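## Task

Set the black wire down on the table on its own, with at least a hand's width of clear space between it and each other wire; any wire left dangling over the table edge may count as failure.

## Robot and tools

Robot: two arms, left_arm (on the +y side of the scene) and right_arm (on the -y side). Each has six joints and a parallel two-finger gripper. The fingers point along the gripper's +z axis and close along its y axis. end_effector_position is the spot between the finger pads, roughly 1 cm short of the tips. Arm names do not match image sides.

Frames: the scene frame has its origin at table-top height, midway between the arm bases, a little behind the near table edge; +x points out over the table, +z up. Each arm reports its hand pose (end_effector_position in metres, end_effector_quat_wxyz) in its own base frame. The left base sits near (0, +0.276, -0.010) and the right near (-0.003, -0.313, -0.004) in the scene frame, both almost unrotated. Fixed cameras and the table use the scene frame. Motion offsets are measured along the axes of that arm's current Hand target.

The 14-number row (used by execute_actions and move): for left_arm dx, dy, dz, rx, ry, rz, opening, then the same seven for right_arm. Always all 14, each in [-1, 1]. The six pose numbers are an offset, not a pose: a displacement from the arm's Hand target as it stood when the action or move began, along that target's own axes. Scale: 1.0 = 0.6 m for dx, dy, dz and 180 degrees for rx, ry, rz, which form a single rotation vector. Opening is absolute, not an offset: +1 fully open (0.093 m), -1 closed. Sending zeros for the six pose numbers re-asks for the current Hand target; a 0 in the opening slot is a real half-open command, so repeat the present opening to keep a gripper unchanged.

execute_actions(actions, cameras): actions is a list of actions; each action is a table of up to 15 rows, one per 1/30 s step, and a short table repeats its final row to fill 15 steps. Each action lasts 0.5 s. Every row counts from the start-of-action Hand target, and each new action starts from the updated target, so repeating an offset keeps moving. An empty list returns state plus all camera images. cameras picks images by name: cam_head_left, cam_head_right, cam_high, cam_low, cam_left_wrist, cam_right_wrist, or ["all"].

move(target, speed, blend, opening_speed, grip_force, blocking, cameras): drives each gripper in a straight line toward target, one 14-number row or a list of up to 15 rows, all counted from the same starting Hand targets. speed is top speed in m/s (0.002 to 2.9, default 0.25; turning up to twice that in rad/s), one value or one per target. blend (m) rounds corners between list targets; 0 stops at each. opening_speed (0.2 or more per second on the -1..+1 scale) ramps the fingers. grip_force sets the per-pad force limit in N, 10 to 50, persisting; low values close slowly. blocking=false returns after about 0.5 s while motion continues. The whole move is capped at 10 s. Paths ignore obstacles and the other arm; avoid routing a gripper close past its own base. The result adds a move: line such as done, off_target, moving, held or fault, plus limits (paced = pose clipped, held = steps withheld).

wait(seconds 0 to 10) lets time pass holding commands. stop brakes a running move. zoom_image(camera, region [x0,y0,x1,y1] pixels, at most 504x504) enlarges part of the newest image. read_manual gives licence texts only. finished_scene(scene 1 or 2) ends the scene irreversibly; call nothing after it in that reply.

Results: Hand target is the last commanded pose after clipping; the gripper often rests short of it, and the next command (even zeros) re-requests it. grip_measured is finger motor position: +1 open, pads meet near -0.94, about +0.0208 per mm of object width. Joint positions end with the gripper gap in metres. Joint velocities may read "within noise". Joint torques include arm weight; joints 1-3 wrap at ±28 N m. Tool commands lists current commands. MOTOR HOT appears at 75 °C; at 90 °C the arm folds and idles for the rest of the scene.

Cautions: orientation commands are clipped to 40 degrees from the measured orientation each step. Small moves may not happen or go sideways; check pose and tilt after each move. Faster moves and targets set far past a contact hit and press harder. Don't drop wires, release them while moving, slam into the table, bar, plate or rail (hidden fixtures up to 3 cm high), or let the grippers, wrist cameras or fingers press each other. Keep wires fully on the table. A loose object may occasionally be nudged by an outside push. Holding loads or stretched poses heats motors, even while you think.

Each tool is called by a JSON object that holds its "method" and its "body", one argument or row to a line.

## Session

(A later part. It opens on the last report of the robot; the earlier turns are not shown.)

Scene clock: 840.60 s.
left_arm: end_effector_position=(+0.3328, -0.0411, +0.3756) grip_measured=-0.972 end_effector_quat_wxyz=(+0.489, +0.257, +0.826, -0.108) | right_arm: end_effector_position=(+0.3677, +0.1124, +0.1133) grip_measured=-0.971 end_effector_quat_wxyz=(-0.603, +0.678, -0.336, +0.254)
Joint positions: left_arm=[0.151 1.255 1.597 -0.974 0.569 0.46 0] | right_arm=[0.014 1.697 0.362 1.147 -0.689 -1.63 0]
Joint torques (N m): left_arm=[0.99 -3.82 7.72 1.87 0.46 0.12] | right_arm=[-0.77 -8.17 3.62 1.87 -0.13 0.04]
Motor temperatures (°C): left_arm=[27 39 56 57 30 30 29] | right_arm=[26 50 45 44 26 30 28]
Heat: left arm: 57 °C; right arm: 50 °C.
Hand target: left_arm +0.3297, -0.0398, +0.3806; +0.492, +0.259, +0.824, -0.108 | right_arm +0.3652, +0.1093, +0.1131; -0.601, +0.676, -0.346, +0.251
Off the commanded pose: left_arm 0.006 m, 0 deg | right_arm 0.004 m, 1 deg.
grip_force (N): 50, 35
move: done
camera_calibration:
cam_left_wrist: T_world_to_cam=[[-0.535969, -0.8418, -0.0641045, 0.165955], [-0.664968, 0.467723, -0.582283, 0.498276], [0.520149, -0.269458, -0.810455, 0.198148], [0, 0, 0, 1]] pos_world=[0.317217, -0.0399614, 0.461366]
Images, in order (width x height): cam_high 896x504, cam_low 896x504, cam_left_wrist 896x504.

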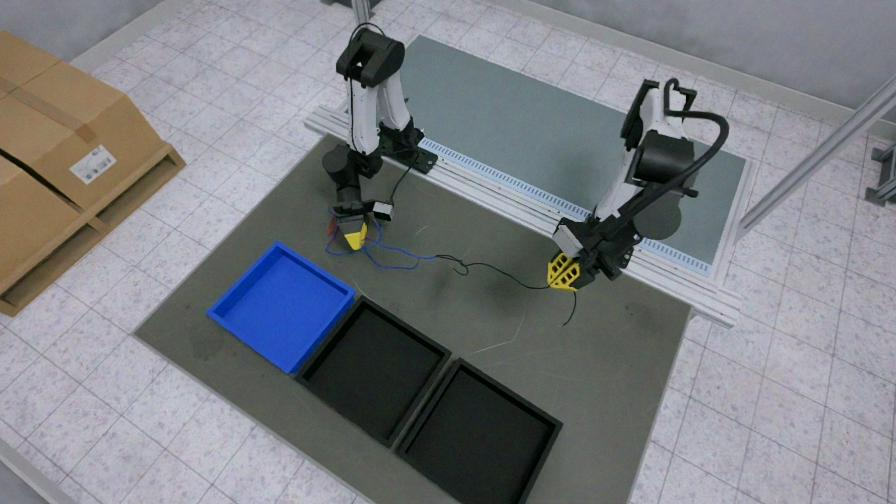

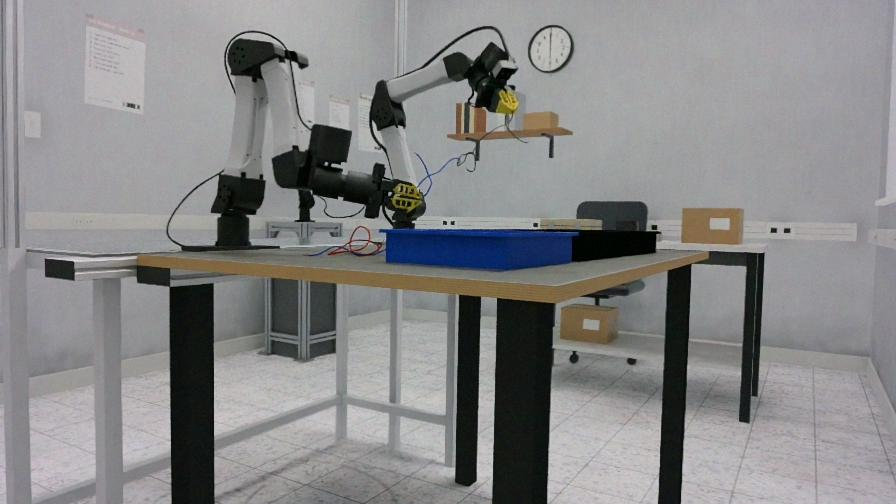

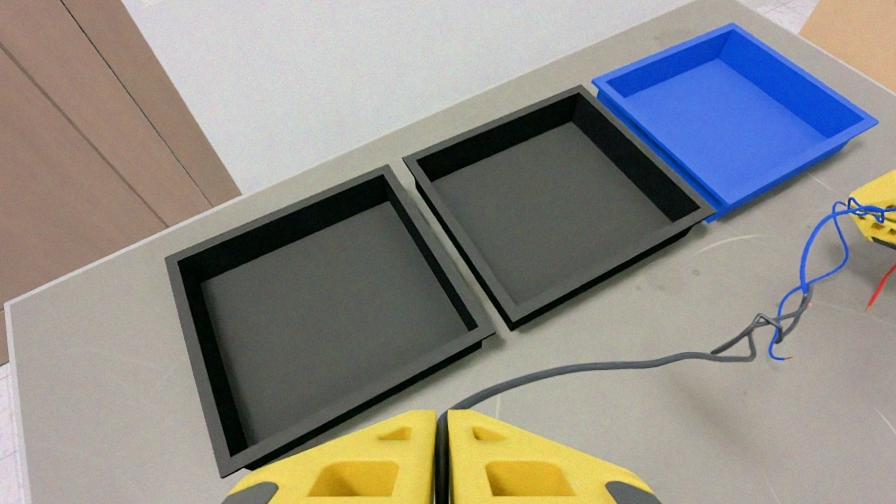

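{"method": "move", "body": {
  "target": [0.0266,0.0702,-0.0362,0,0,0,-1,0.0885,-0.0118,-0.077,0.0042,0.0548,0.0085,-1],
  "speed": 0.07,
  "cameras": ["cam_low","cam_high","cam_left_wrist","cam_head_right"]
}}

{"method": "zoom_image", "body": {
  "camera": "cam_high",
  "region": [310, 180, 560, 330]
}}

{"method": "zoom_image", "body": {
  "camera": "cam_low",
  "region": [370, 80, 540, 240]
}}

{"method": "zoom_image", "body": {
  "camera": "cam_left_wrist",
  "region": [460, 180, 896, 504]
}}

Scene clock: 850.13 s.
left_arm: end_effector_position=(+0.3309, +0.0091, +0.3727) grip_measured=-0.972 end_effector_quat_wxyz=(+0.487, +0.256, +0.828, -0.109) | right_arm: end_effector_position=(+0.3694, +0.0396, +0.1236) grip_measured=-0.971 end_effector_quat_wxyz=(-0.577, +0.642, -0.400, +0.307)
Joint positions: left_arm=[0.379 1.323 1.663 -1.092 0.744 0.643 0] | right_arm=[-0.192 1.59 0.328 1.069 -0.707 -1.63 0]
Joint torques (N m): left_arm=[0.95 -3.47 8.68 1.65 0.57 0.13] | right_arm=[-0.68 -7.43 4.05 1.82 -0.26 -0.04]
Motor temperatures (°C): left_arm=[27 39 56 57 31 30 29] | right_arm=[26 48 45 44 26 30 28]
Heat: left arm: 57 °C; right arm: 48 °C.
Hand target: left_arm +0.3297, +0.0102, +0.3806; +0.492, +0.259, +0.824, -0.109 | right_arm +0.3653, +0.0393, +0.1230; -0.577, +0.643, -0.403, +0.302
Off the commanded pose: left_arm 0.008 m, 1 deg | right_arm 0.004 m, 1 deg.
grip_force (N): 50, 35
move: done
camera_calibration:
cam_left_wrist: T_world_to_cam=[[-0.535239, -0.842579, -0.0598268, 0.205134], [-0.669445, 0.466317, -0.578266, 0.471857], [0.515134, -0.26946, -0.813651, 0.213135], [0, 0, 0, 1]] pos_world=[0.315885, 0.0102379, 0.458549]
Images, in order (width x height): cam_head_right 896x504, cam_high 896x504, cam_low 896x504, cam_left_wrist 896x504.

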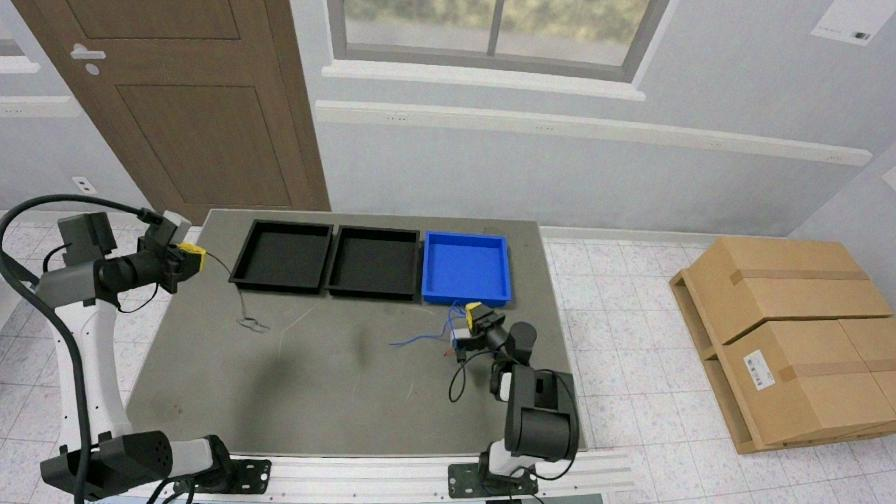

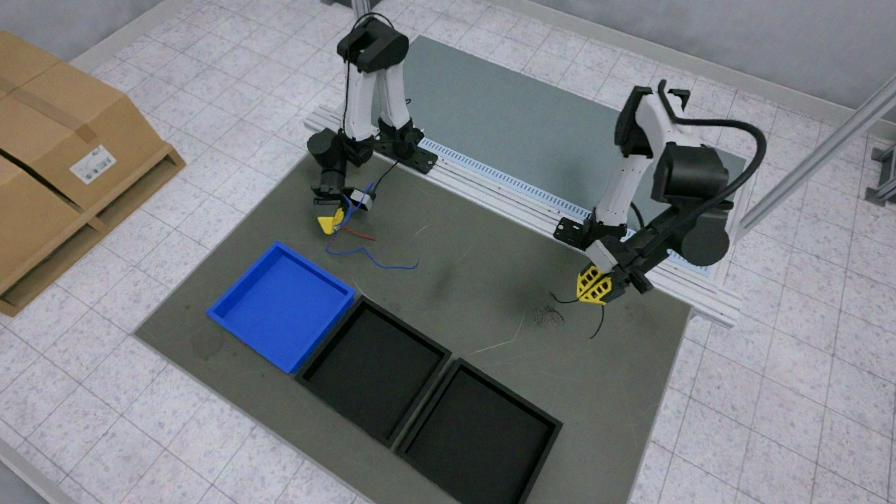

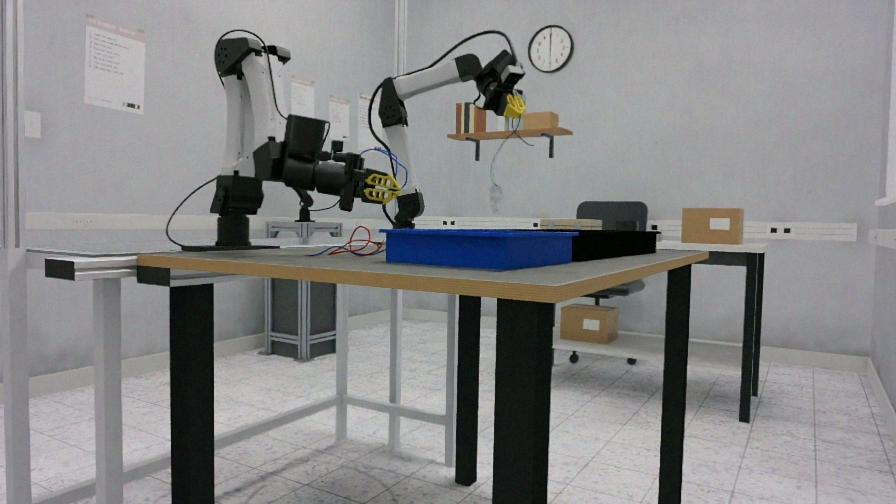

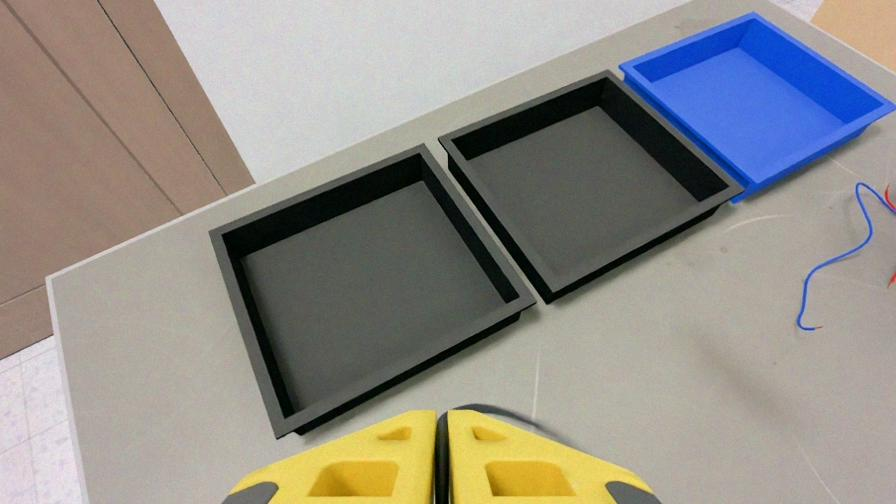

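Scaled by 2.016.

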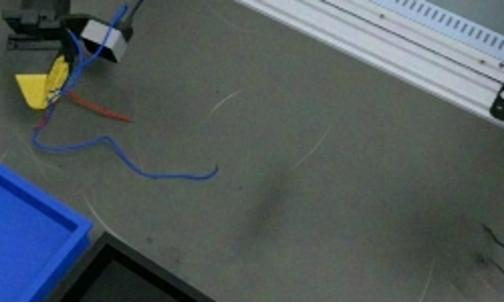

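Scaled by 2.965.

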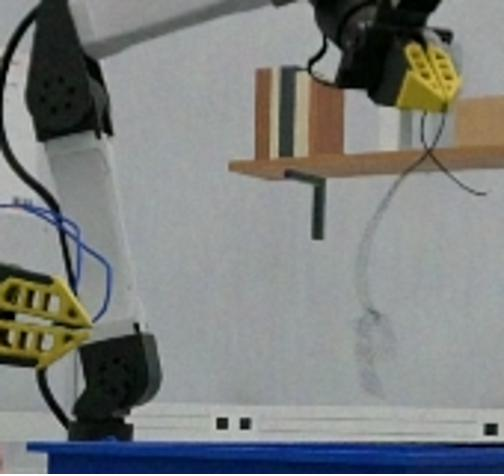

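Scaled by 1.156.

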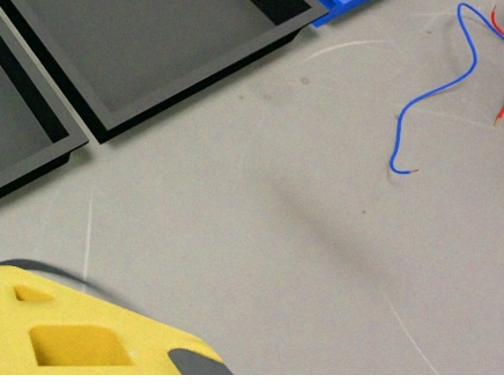

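{"method": "execute_actions", "body": {
  "actions": []
}}

{"method": "zoom_image", "body": {
  "camera": "cam_low",
  "region": [300, 100, 560, 280]
}}

{"method": "zoom_image", "body": {
  "camera": "cam_high",
  "region": [300, 160, 460, 290]
}}

{"method": "zoom_image", "body": {
  "camera": "cam_head_right",
  "region": [170, 220, 520, 420]
}}

Scene clock: 862.97 s.
left_arm: end_effector_position=(+0.3309, +0.0090, +0.3727) grip_measured=-0.972 end_effector_quat_wxyz=(+0.487, +0.256, +0.828, -0.109) | right_arm: end_effector_position=(+0.3694, +0.0396, +0.1235) grip_measured=-0.971 end_effector_quat_wxyz=(-0.577, +0.642, -0.400, +0.307)
Joint positions: left_arm=[0.379 1.323 1.663 -1.092 0.744 0.644 0] | right_arm=[-0.192 1.59 0.328 1.069 -0.707 -1.63 0]
Joint velocities: within noise
Joint torques (N m): left_arm=[0.95 -3.49 8.68 1.65 0.57 0.13] | right_arm=[-0.61 -7.38 4.03 1.84 -0.24 -0.04]
Motor temperatures (°C): left_arm=[27 38 58 56 31 30 29] | right_arm=[26 45 45 43 26 30 28]
Heat: left arm: 58 °C; right arm: 45 °C.
Hand target: left_arm +0.3297, +0.0102, +0.3806; +0.492, +0.259, +0.824, -0.109 | right_arm +0.3653, +0.0393, +0.1230; -0.577, +0.643, -0.403, +0.302
Tool commands: left_gripper/opening=-1.0 right_gripper/opening=-1.0
Off the commanded pose: left_arm 0.008 m, 1 deg | right_arm 0.004 m, 1 deg.
grip_force (N): 50, 35
camera_calibration:
cam_left_wrist: T_world_to_cam=[[-0.535994, -0.842095, -0.0598917, 0.205256], [-0.668917, 0.466903, -0.578404, 0.471728], [0.515035, -0.269959, -0.813549, 0.213149], [0, 0, 0, 1]] pos_world=[0.315784, 0.010135, 0.458549]
cam_right_wrist: T_world_to_cam=[[0.169291, 0.0564661, 0.983947, -0.188474], [0.13549, -0.990212, 0.033514, 0.0268159], [0.976208, 0.127642, -0.175285, -0.261093], [0, 0, 0, 1]] pos_world=[0.283155, 0.0705222, 0.138784]

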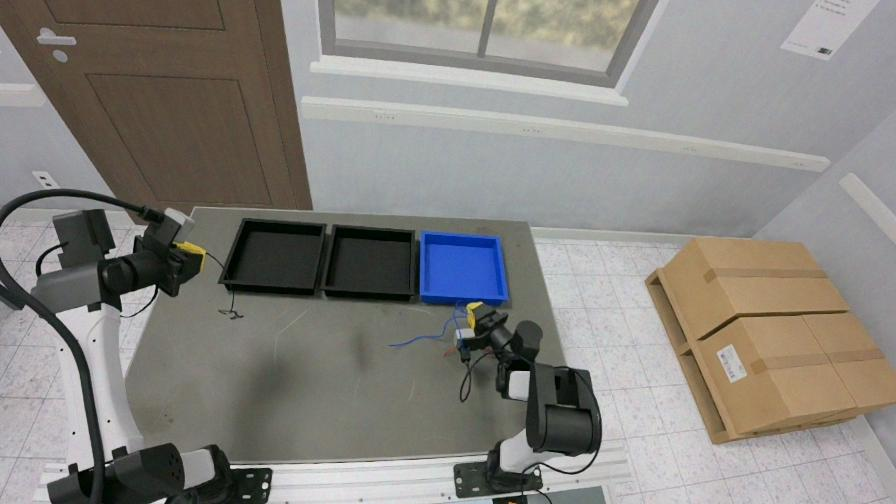

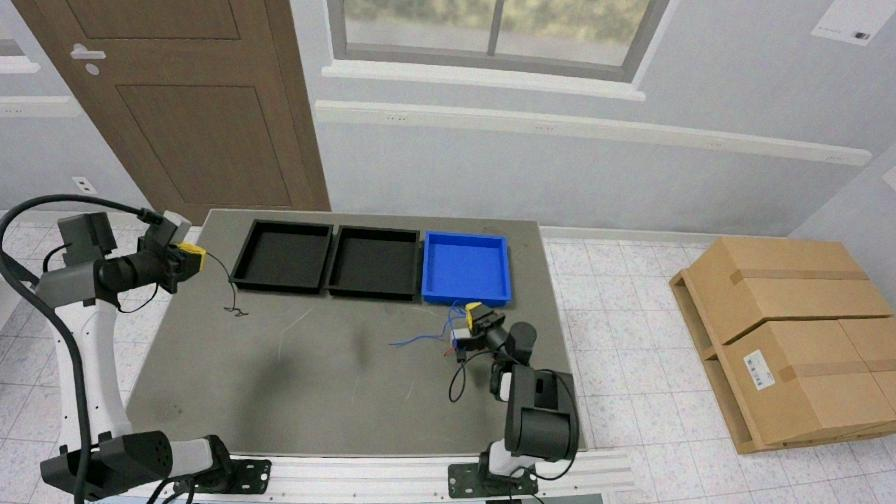

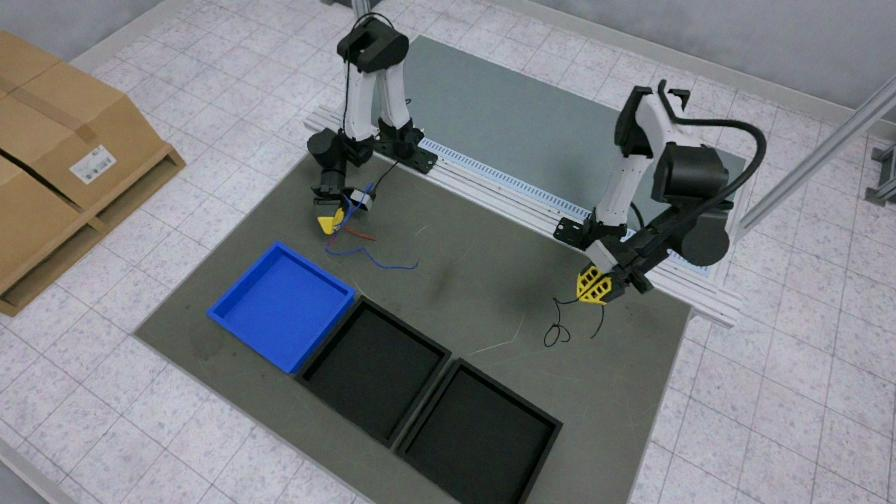

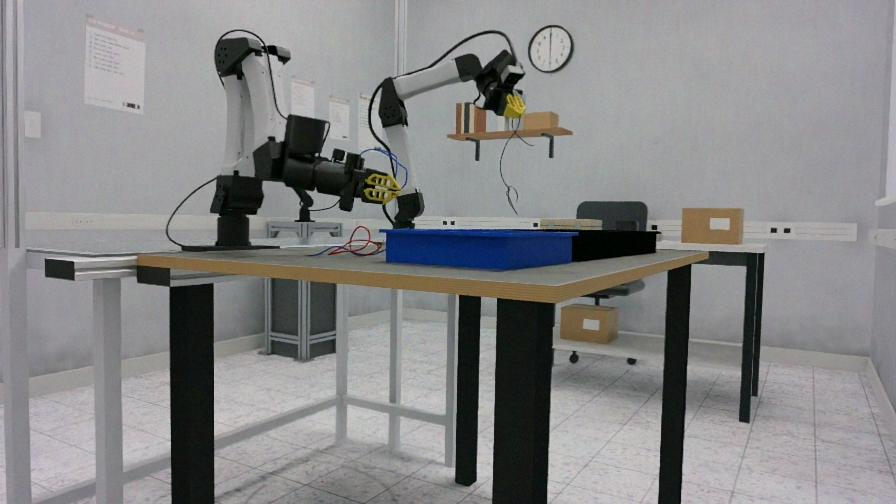

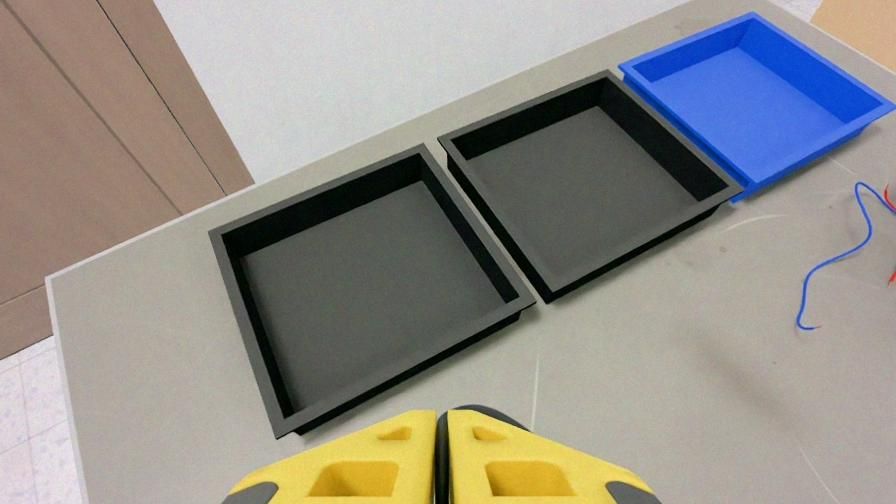

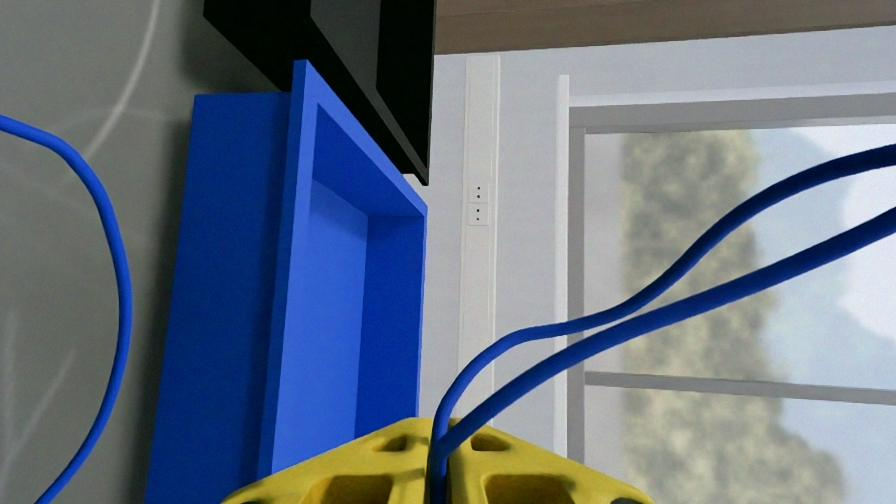

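Scaled by 1.938.

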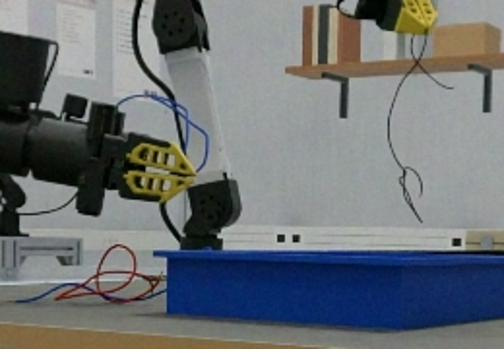

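Scaled by 3.150.

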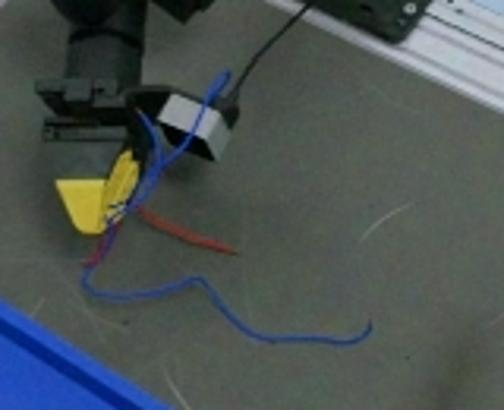

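Scaled by 1.440.

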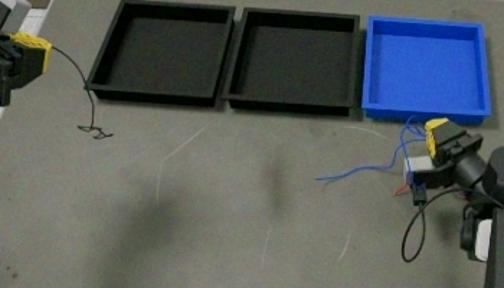

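{"method": "move", "body": {
  "target": [
    [0.0963,0.0568,0.0084,0,0,0,-1,0.184,-0.0473,-0.1155,-0.25,0,0,-1],
    [0.1902,0.0488,0.0618,0,0,0,-1,0.184,-0.0473,-0.1155,-0.25,0,0,-1]
  ],
  "speed": [0.12,0.1],
  "blend": [0.02,0],
  "cameras": ["cam_low","cam_high","cam_head_right","cam_right_wrist"]
}}

{"method": "zoom_image", "body": {
  "camera": "cam_head_right",
  "region": [170, 220, 560, 420]
}}

{"method": "zoom_image", "body": {
  "camera": "cam_low",
  "region": [300, 100, 560, 280]
}}

Scene clock: 910.20 s.
left_arm: end_effector_position=(+0.3346, +0.0554, +0.2640) grip_measured=-0.972 end_effector_quat_wxyz=(+0.485, +0.260, +0.828, -0.111) | right_arm: end_effector_position=(+0.3614, -0.0886, +0.1494) grip_measured=-0.971 end_effector_quat_wxyz=(-0.281, +0.730, -0.600, +0.165)
Joint positions: left_arm=[0.552 1.303 1.217 -0.809 0.866 0.838 0] | right_arm=[-0.44 1.517 1.157 -0.708 -0.454 -2.088 0]
Joint torques (N m): left_arm=[1.11 -6.83 5.34 1.66 0.66 0.08] | right_arm=[-0.05 -6.01 9.16 1.1 -0.31 -0.16]
Motor temperatures (°C): left_arm=[27 37 58 55 31 30 29] | right_arm=[26 43 45 43 26 30 28]
Heat: left arm: 58 °C; right arm: 45 °C.
Hand target: left_arm +0.3297, +0.0553, +0.2657; +0.492, +0.259, +0.824, -0.109 | right_arm +0.3652, -0.0906, +0.1531; -0.287, +0.815, -0.488, +0.125
Off the commanded pose: left_arm 0.005 m, 1 deg | right_arm 0.006 m, 17 deg.
joint sent to its limit (right arm) — joint 6 (wrist roll), lower limit. The joint targets are off in orientation, not in position.
grip_force (N): 50, 35
move: off_target (right_arm)
camera_calibration:
cam_right_wrist: T_world_to_cam=[[0.793281, 0.158398, 0.587891, -0.362785], [0.0206163, -0.972001, 0.234072, -0.086724], [0.608507, -0.173565, -0.774335, -0.0366546], [0, 0, 0, 1]] pos_world=[0.311883, -0.0331932, 0.205195]
Images, in order (width x height): cam_head_right 896x504, cam_high 896x504, cam_low 896x504, cam_right_wrist 896x504.

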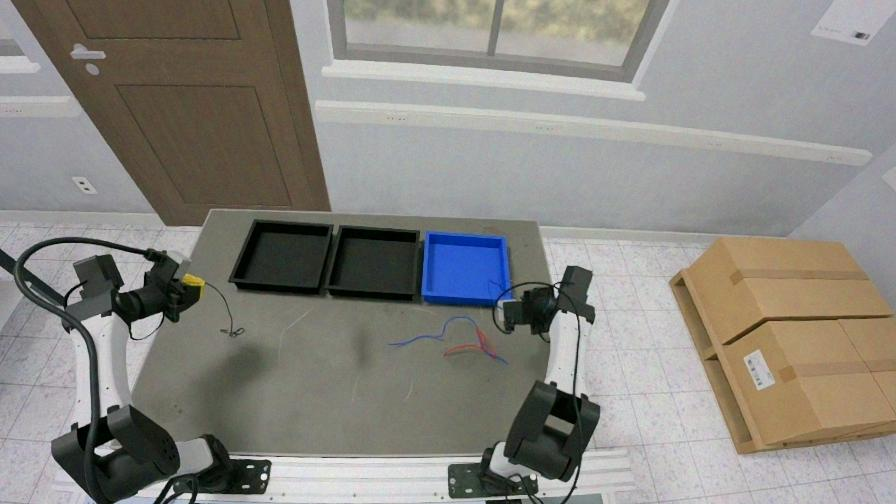

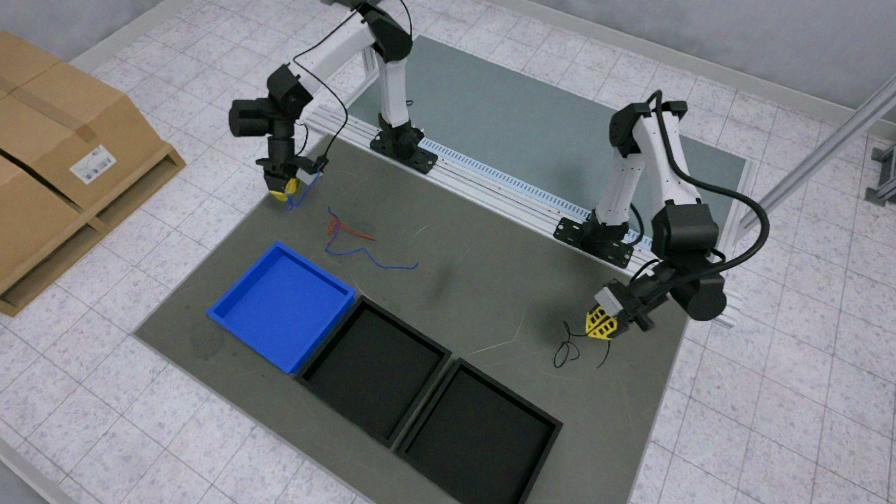

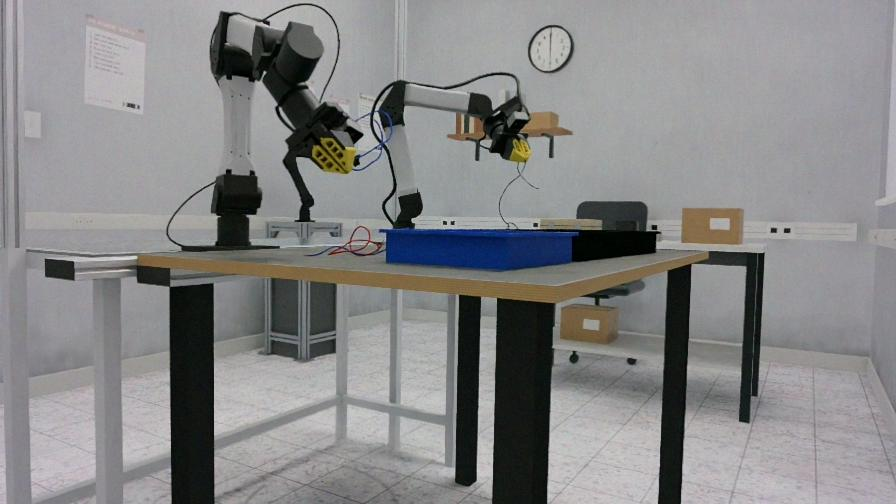

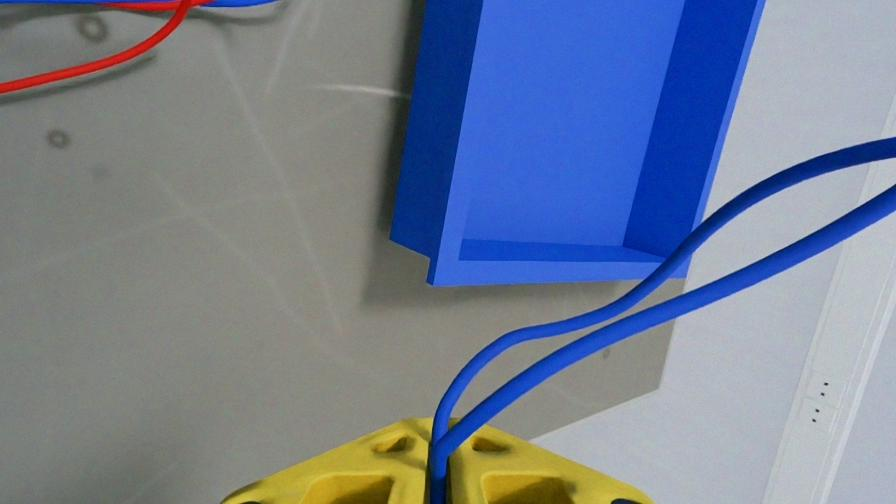

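Scaled by 1.292.

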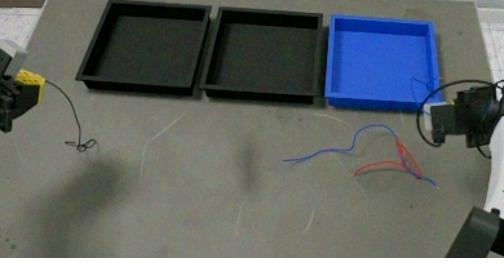

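Scaled by 1.938.

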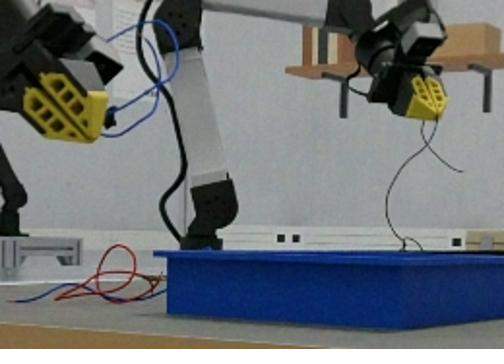

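{"method": "move", "body": {
  "target": [0.1735,-0.2097,0.2582,0,0,0,-1,0.0138,0.1062,0.1448,0.0194,0.061,0.094,-1],
  "speed": 0.1,
  "cameras": ["cam_low","cam_high","cam_head_right","cam_right_wrist","cam_left_wrist"]
}}

{"method": "zoom_image", "body": {
  "camera": "cam_head_right",
  "region": [170, 220, 560, 420]
}}

{"method": "zoom_image", "body": {
  "camera": "cam_high",
  "region": [440, 220, 700, 420]
}}

Scene clock: 930.37 s.
left_arm: end_effector_position=(+0.3440, -0.0840, +0.1000) grip_measured=-0.972 end_effector_quat_wxyz=(+0.502, +0.262, +0.817, -0.110) | right_arm: end_effector_position=(+0.3668, -0.0921, +0.0519) grip_measured=-0.971 end_effector_quat_wxyz=(-0.282, +0.711, -0.619, +0.179)
Joint positions: left_arm=[-0.044 1.302 0.424 0.333 0.422 0.337 0] | right_arm=[-0.432 1.639 0.854 -0.239 -0.428 -2.02 0]
Joint torques (N m): left_arm=[-0.96 -3.44 4.85 2.26 0.05 -0.01] | right_arm=[0.12 -6.68 5.26 1.41 -0.29 0.01]
Motor temperatures (°C): left_arm=[27 38 55 56 31 30 29] | right_arm=[26 42 47 42 26 30 28]
Heat: left arm: 56 °C; right arm: 47 °C.
Hand target: left_arm +0.3396, -0.0844, +0.0895; +0.492, +0.259, +0.824, -0.109 | right_arm +0.3652, -0.0907, +0.0450; -0.279, +0.709, -0.624, +0.173
Off the commanded pose: left_arm 0.011 m, 1 deg | right_arm 0.007 m, 1 deg.
grip_force (N): 50, 35
move: off_target (left_arm)
camera_calibration:
cam_left_wrist: T_world_to_cam=[[-0.54414, -0.835663, -0.0746962, 0.122507], [-0.641586, 0.471825, -0.604772, 0.359859], [0.540629, -0.281157, -0.792888, -0.0523485], [0, 0, 0, 1]] pos_world=[0.325842, -0.0821341, 0.185277]
cam_right_wrist: T_world_to_cam=[[0.791044, 0.112272, 0.601369, -0.313229], [-0.0394025, -0.971624, 0.233226, -0.0452851], [0.610489, -0.208188, -0.764174, -0.120553], [0, 0, 0, 1]] pos_world=[0.319589, -0.0339309, 0.106805]
Images, in order (width x height): cam_head_right 896x504, cam_high 896x504, cam_low 896x504, cam_left_wrist 896x504, cam_right_wrist 896x504.

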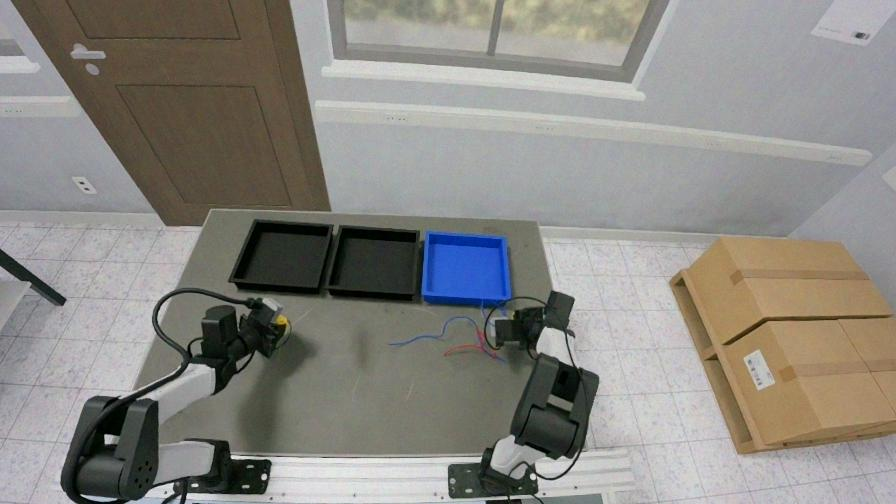

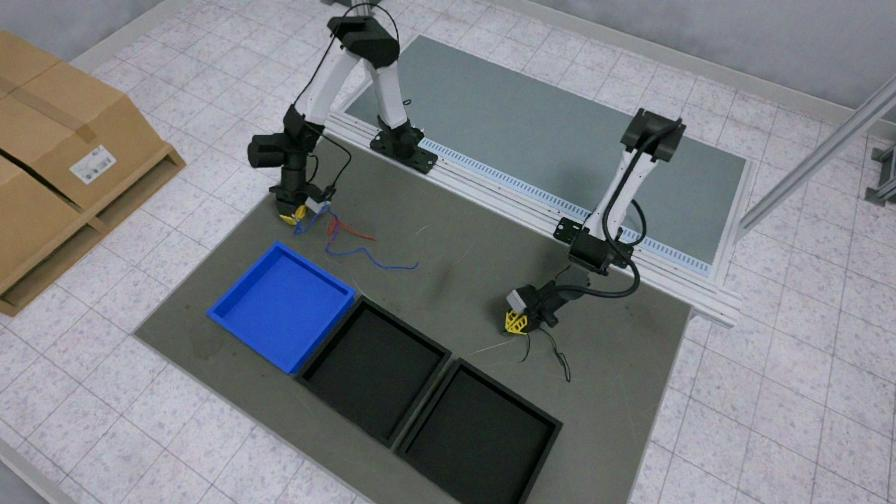

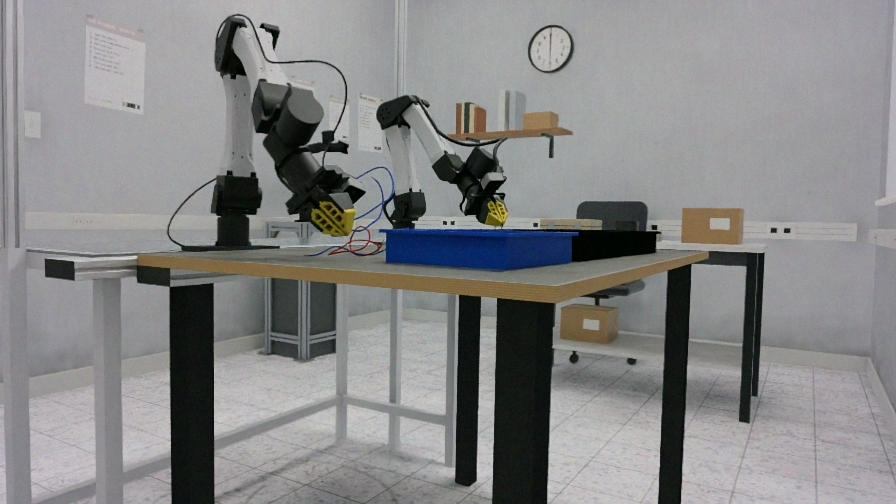

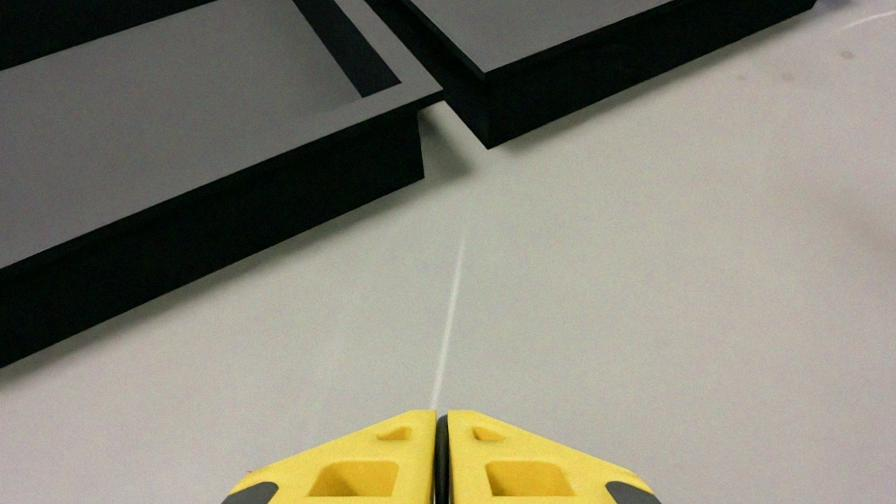

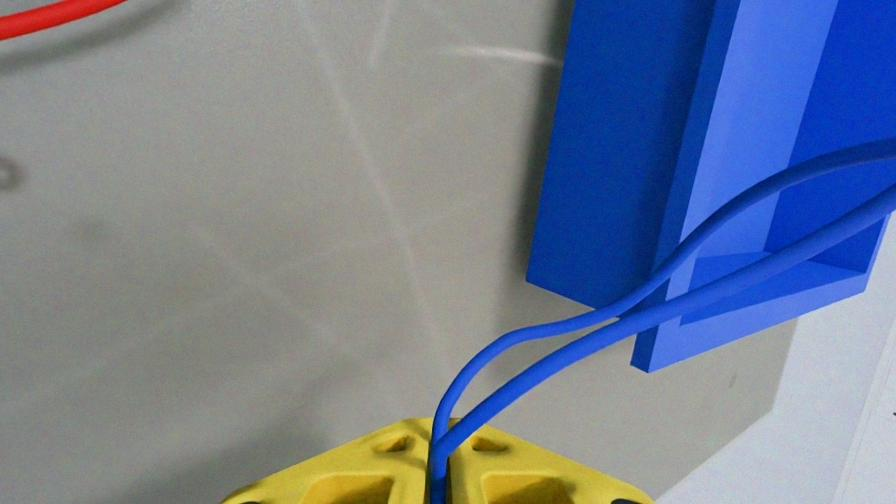

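Scaled by 1.292.

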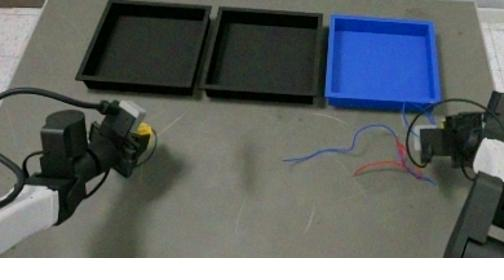

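Scaled by 1.938.

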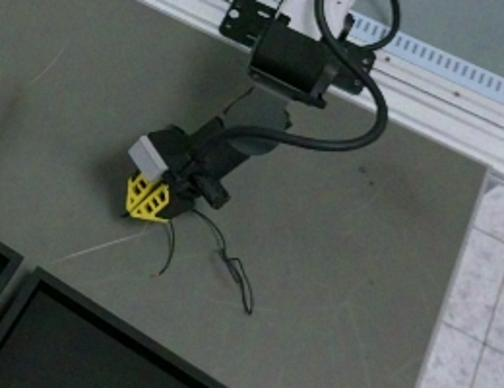

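{"method": "move", "body": {
  "target": [
    [0.065,-0.0056,0.0369,0,0,0,-1,0.0041,0.0245,0.0314,0,0,0,-1],
    [0.065,-0.0056,0.0369,0,0,0,-0.6,0.0041,0.0245,0.0314,0,0,0,-0.6]
  ],
  "speed": 0.05,
  "opening_speed": 0.5,
  "cameras": ["cam_low","cam_high","cam_head_right","cam_right_wrist","cam_left_wrist"]
}}

{"method": "zoom_image", "body": {
  "camera": "cam_head_right",
  "region": [170, 220, 560, 420]
}}

{"method": "zoom_image", "body": {
  "camera": "cam_high",
  "region": [440, 220, 700, 420]
}}

{"method": "zoom_image", "body": {
  "camera": "cam_high",
  "region": [220, 160, 460, 320]
}}

Scene clock: 939.90 s.
left_arm: end_effector_position=(+0.3461, -0.0841, +0.0556) grip_measured=-0.602 end_effector_quat_wxyz=(+0.504, +0.262, +0.815, -0.109) | right_arm: end_effector_position=(+0.3675, -0.0925, +0.0282) grip_measured=-0.602 end_effector_quat_wxyz=(-0.282, +0.711, -0.619, +0.180)
Joint positions: left_arm=[-0.044 1.521 0.332 0.651 0.421 0.337 0.016] | right_arm=[-0.432 1.699 0.806 -0.13 -0.428 -2.02 0.016]
Joint torques (N m): left_arm=[-0.92 -4 3.66 2.23 0.06 0] | right_arm=[0.05 -6.79 4.98 1.44 -0.29 -0.01]
Motor temperatures (°C): left_arm=[27 37 54 58 31 30 29] | right_arm=[26 42 47 42 26 30 28]
Heat: left arm: 58 °C; right arm: 47 °C.
Hand target: left_arm +0.3396, -0.0843, +0.0445; +0.492, +0.259, +0.824, -0.109 | right_arm +0.3652, -0.0907, +0.0211; -0.279, +0.709, -0.624, +0.173
Off the commanded pose: left_arm 0.013 m, 2 deg | right_arm 0.008 m, 1 deg.
grip_force (N): 50, 35
move: off_target (left_arm); target 2's new opening was sent with left_arm's hand 0.013 m and 2 deg from that target
camera_calibration:
cam_left_wrist: T_world_to_cam=[[-0.543154, -0.836046, -0.0775258, 0.120109], [-0.638082, 0.471022, -0.609089, 0.333343], [0.545743, -0.281361, -0.789303, -0.0907744], [0, 0, 0, 1]] pos_world=[0.327477, -0.0821357, 0.140698]
cam_right_wrist: T_world_to_cam=[[0.790167, 0.112393, 0.602498, -0.299165], [-0.0402253, -0.971412, 0.233968, -0.0397926], [0.61157, -0.209109, -0.763057, -0.139636], [0, 0, 0, 1]] pos_world=[0.320187, -0.03423, 0.0830064]
Images, in order (width x height): cam_head_right 896x504, cam_high 896x504, cam_low 896x504, cam_left_wrist 896x504, cam_right_wrist 896x504.

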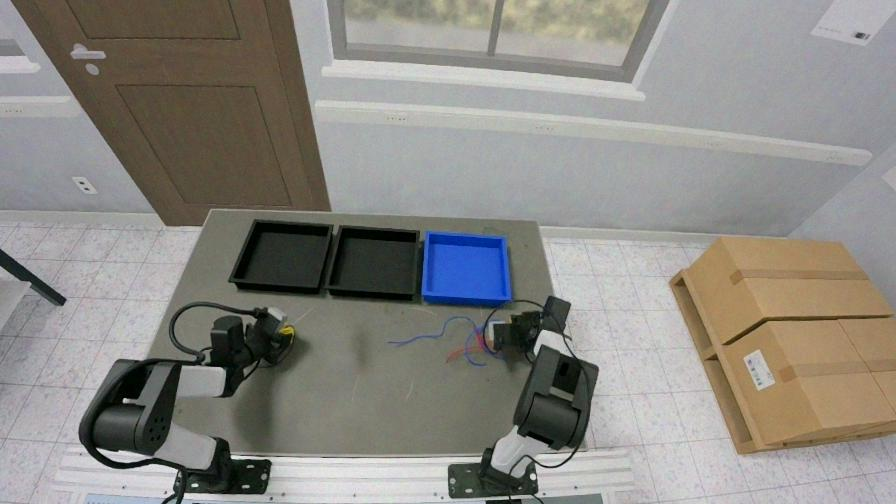

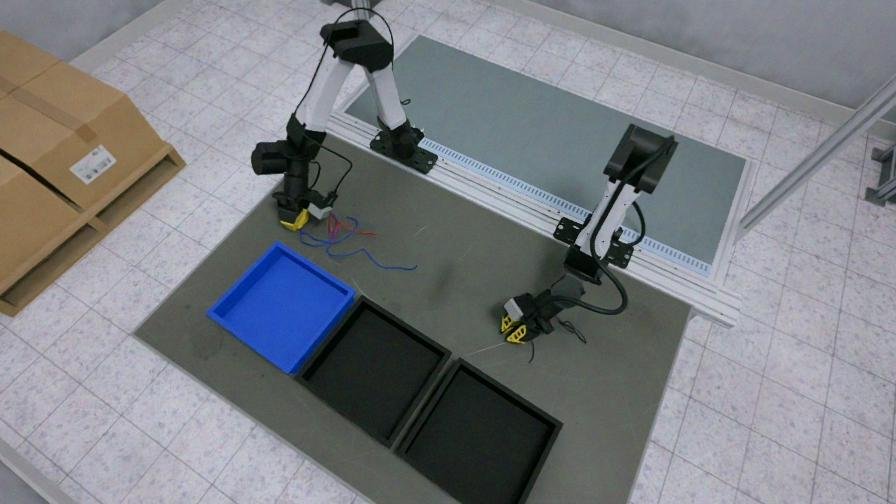

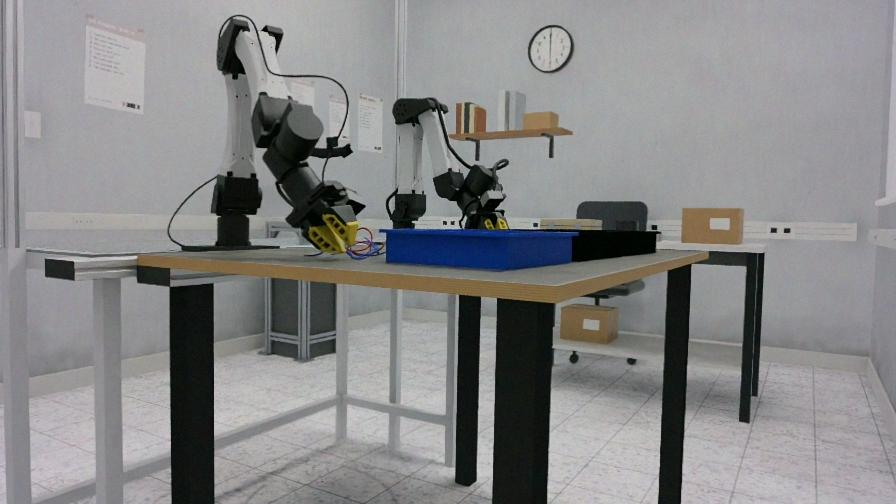

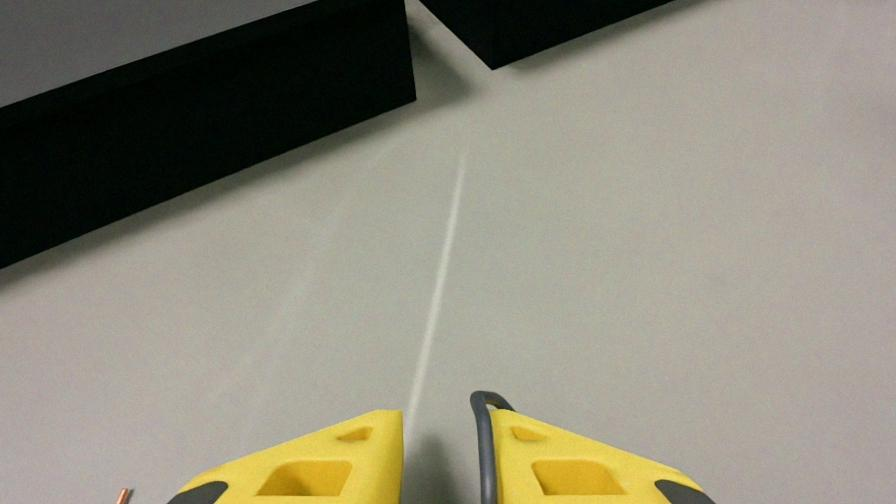

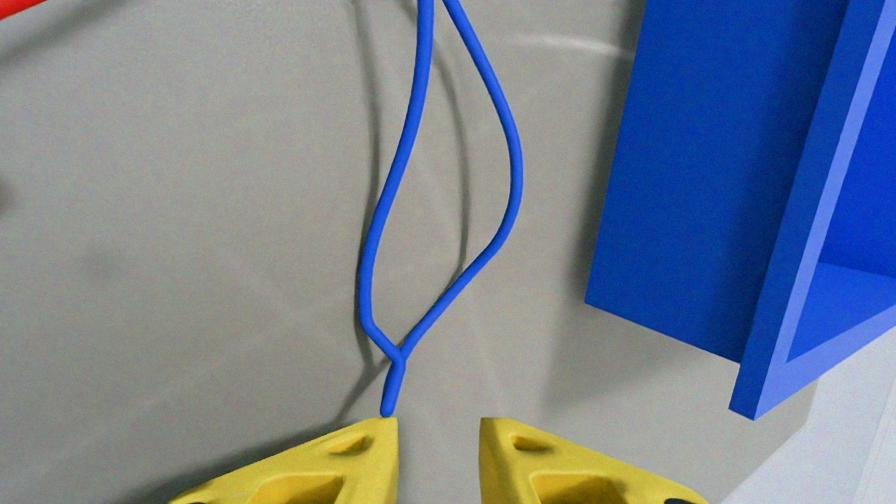

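Scaled by 1.292.

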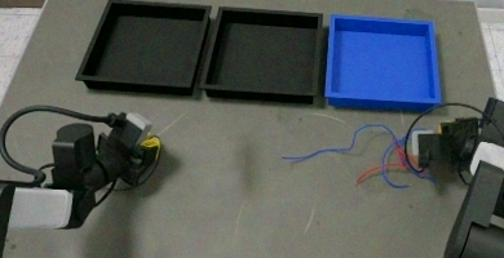

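Scaled by 1.938.

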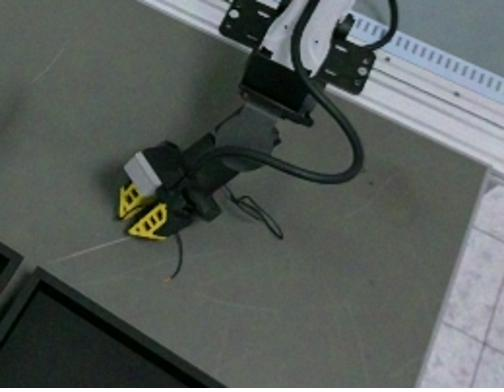

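Scaled by 2.100.

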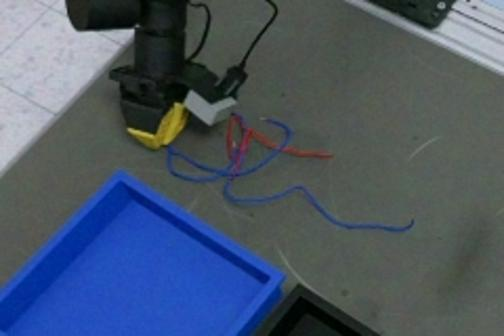

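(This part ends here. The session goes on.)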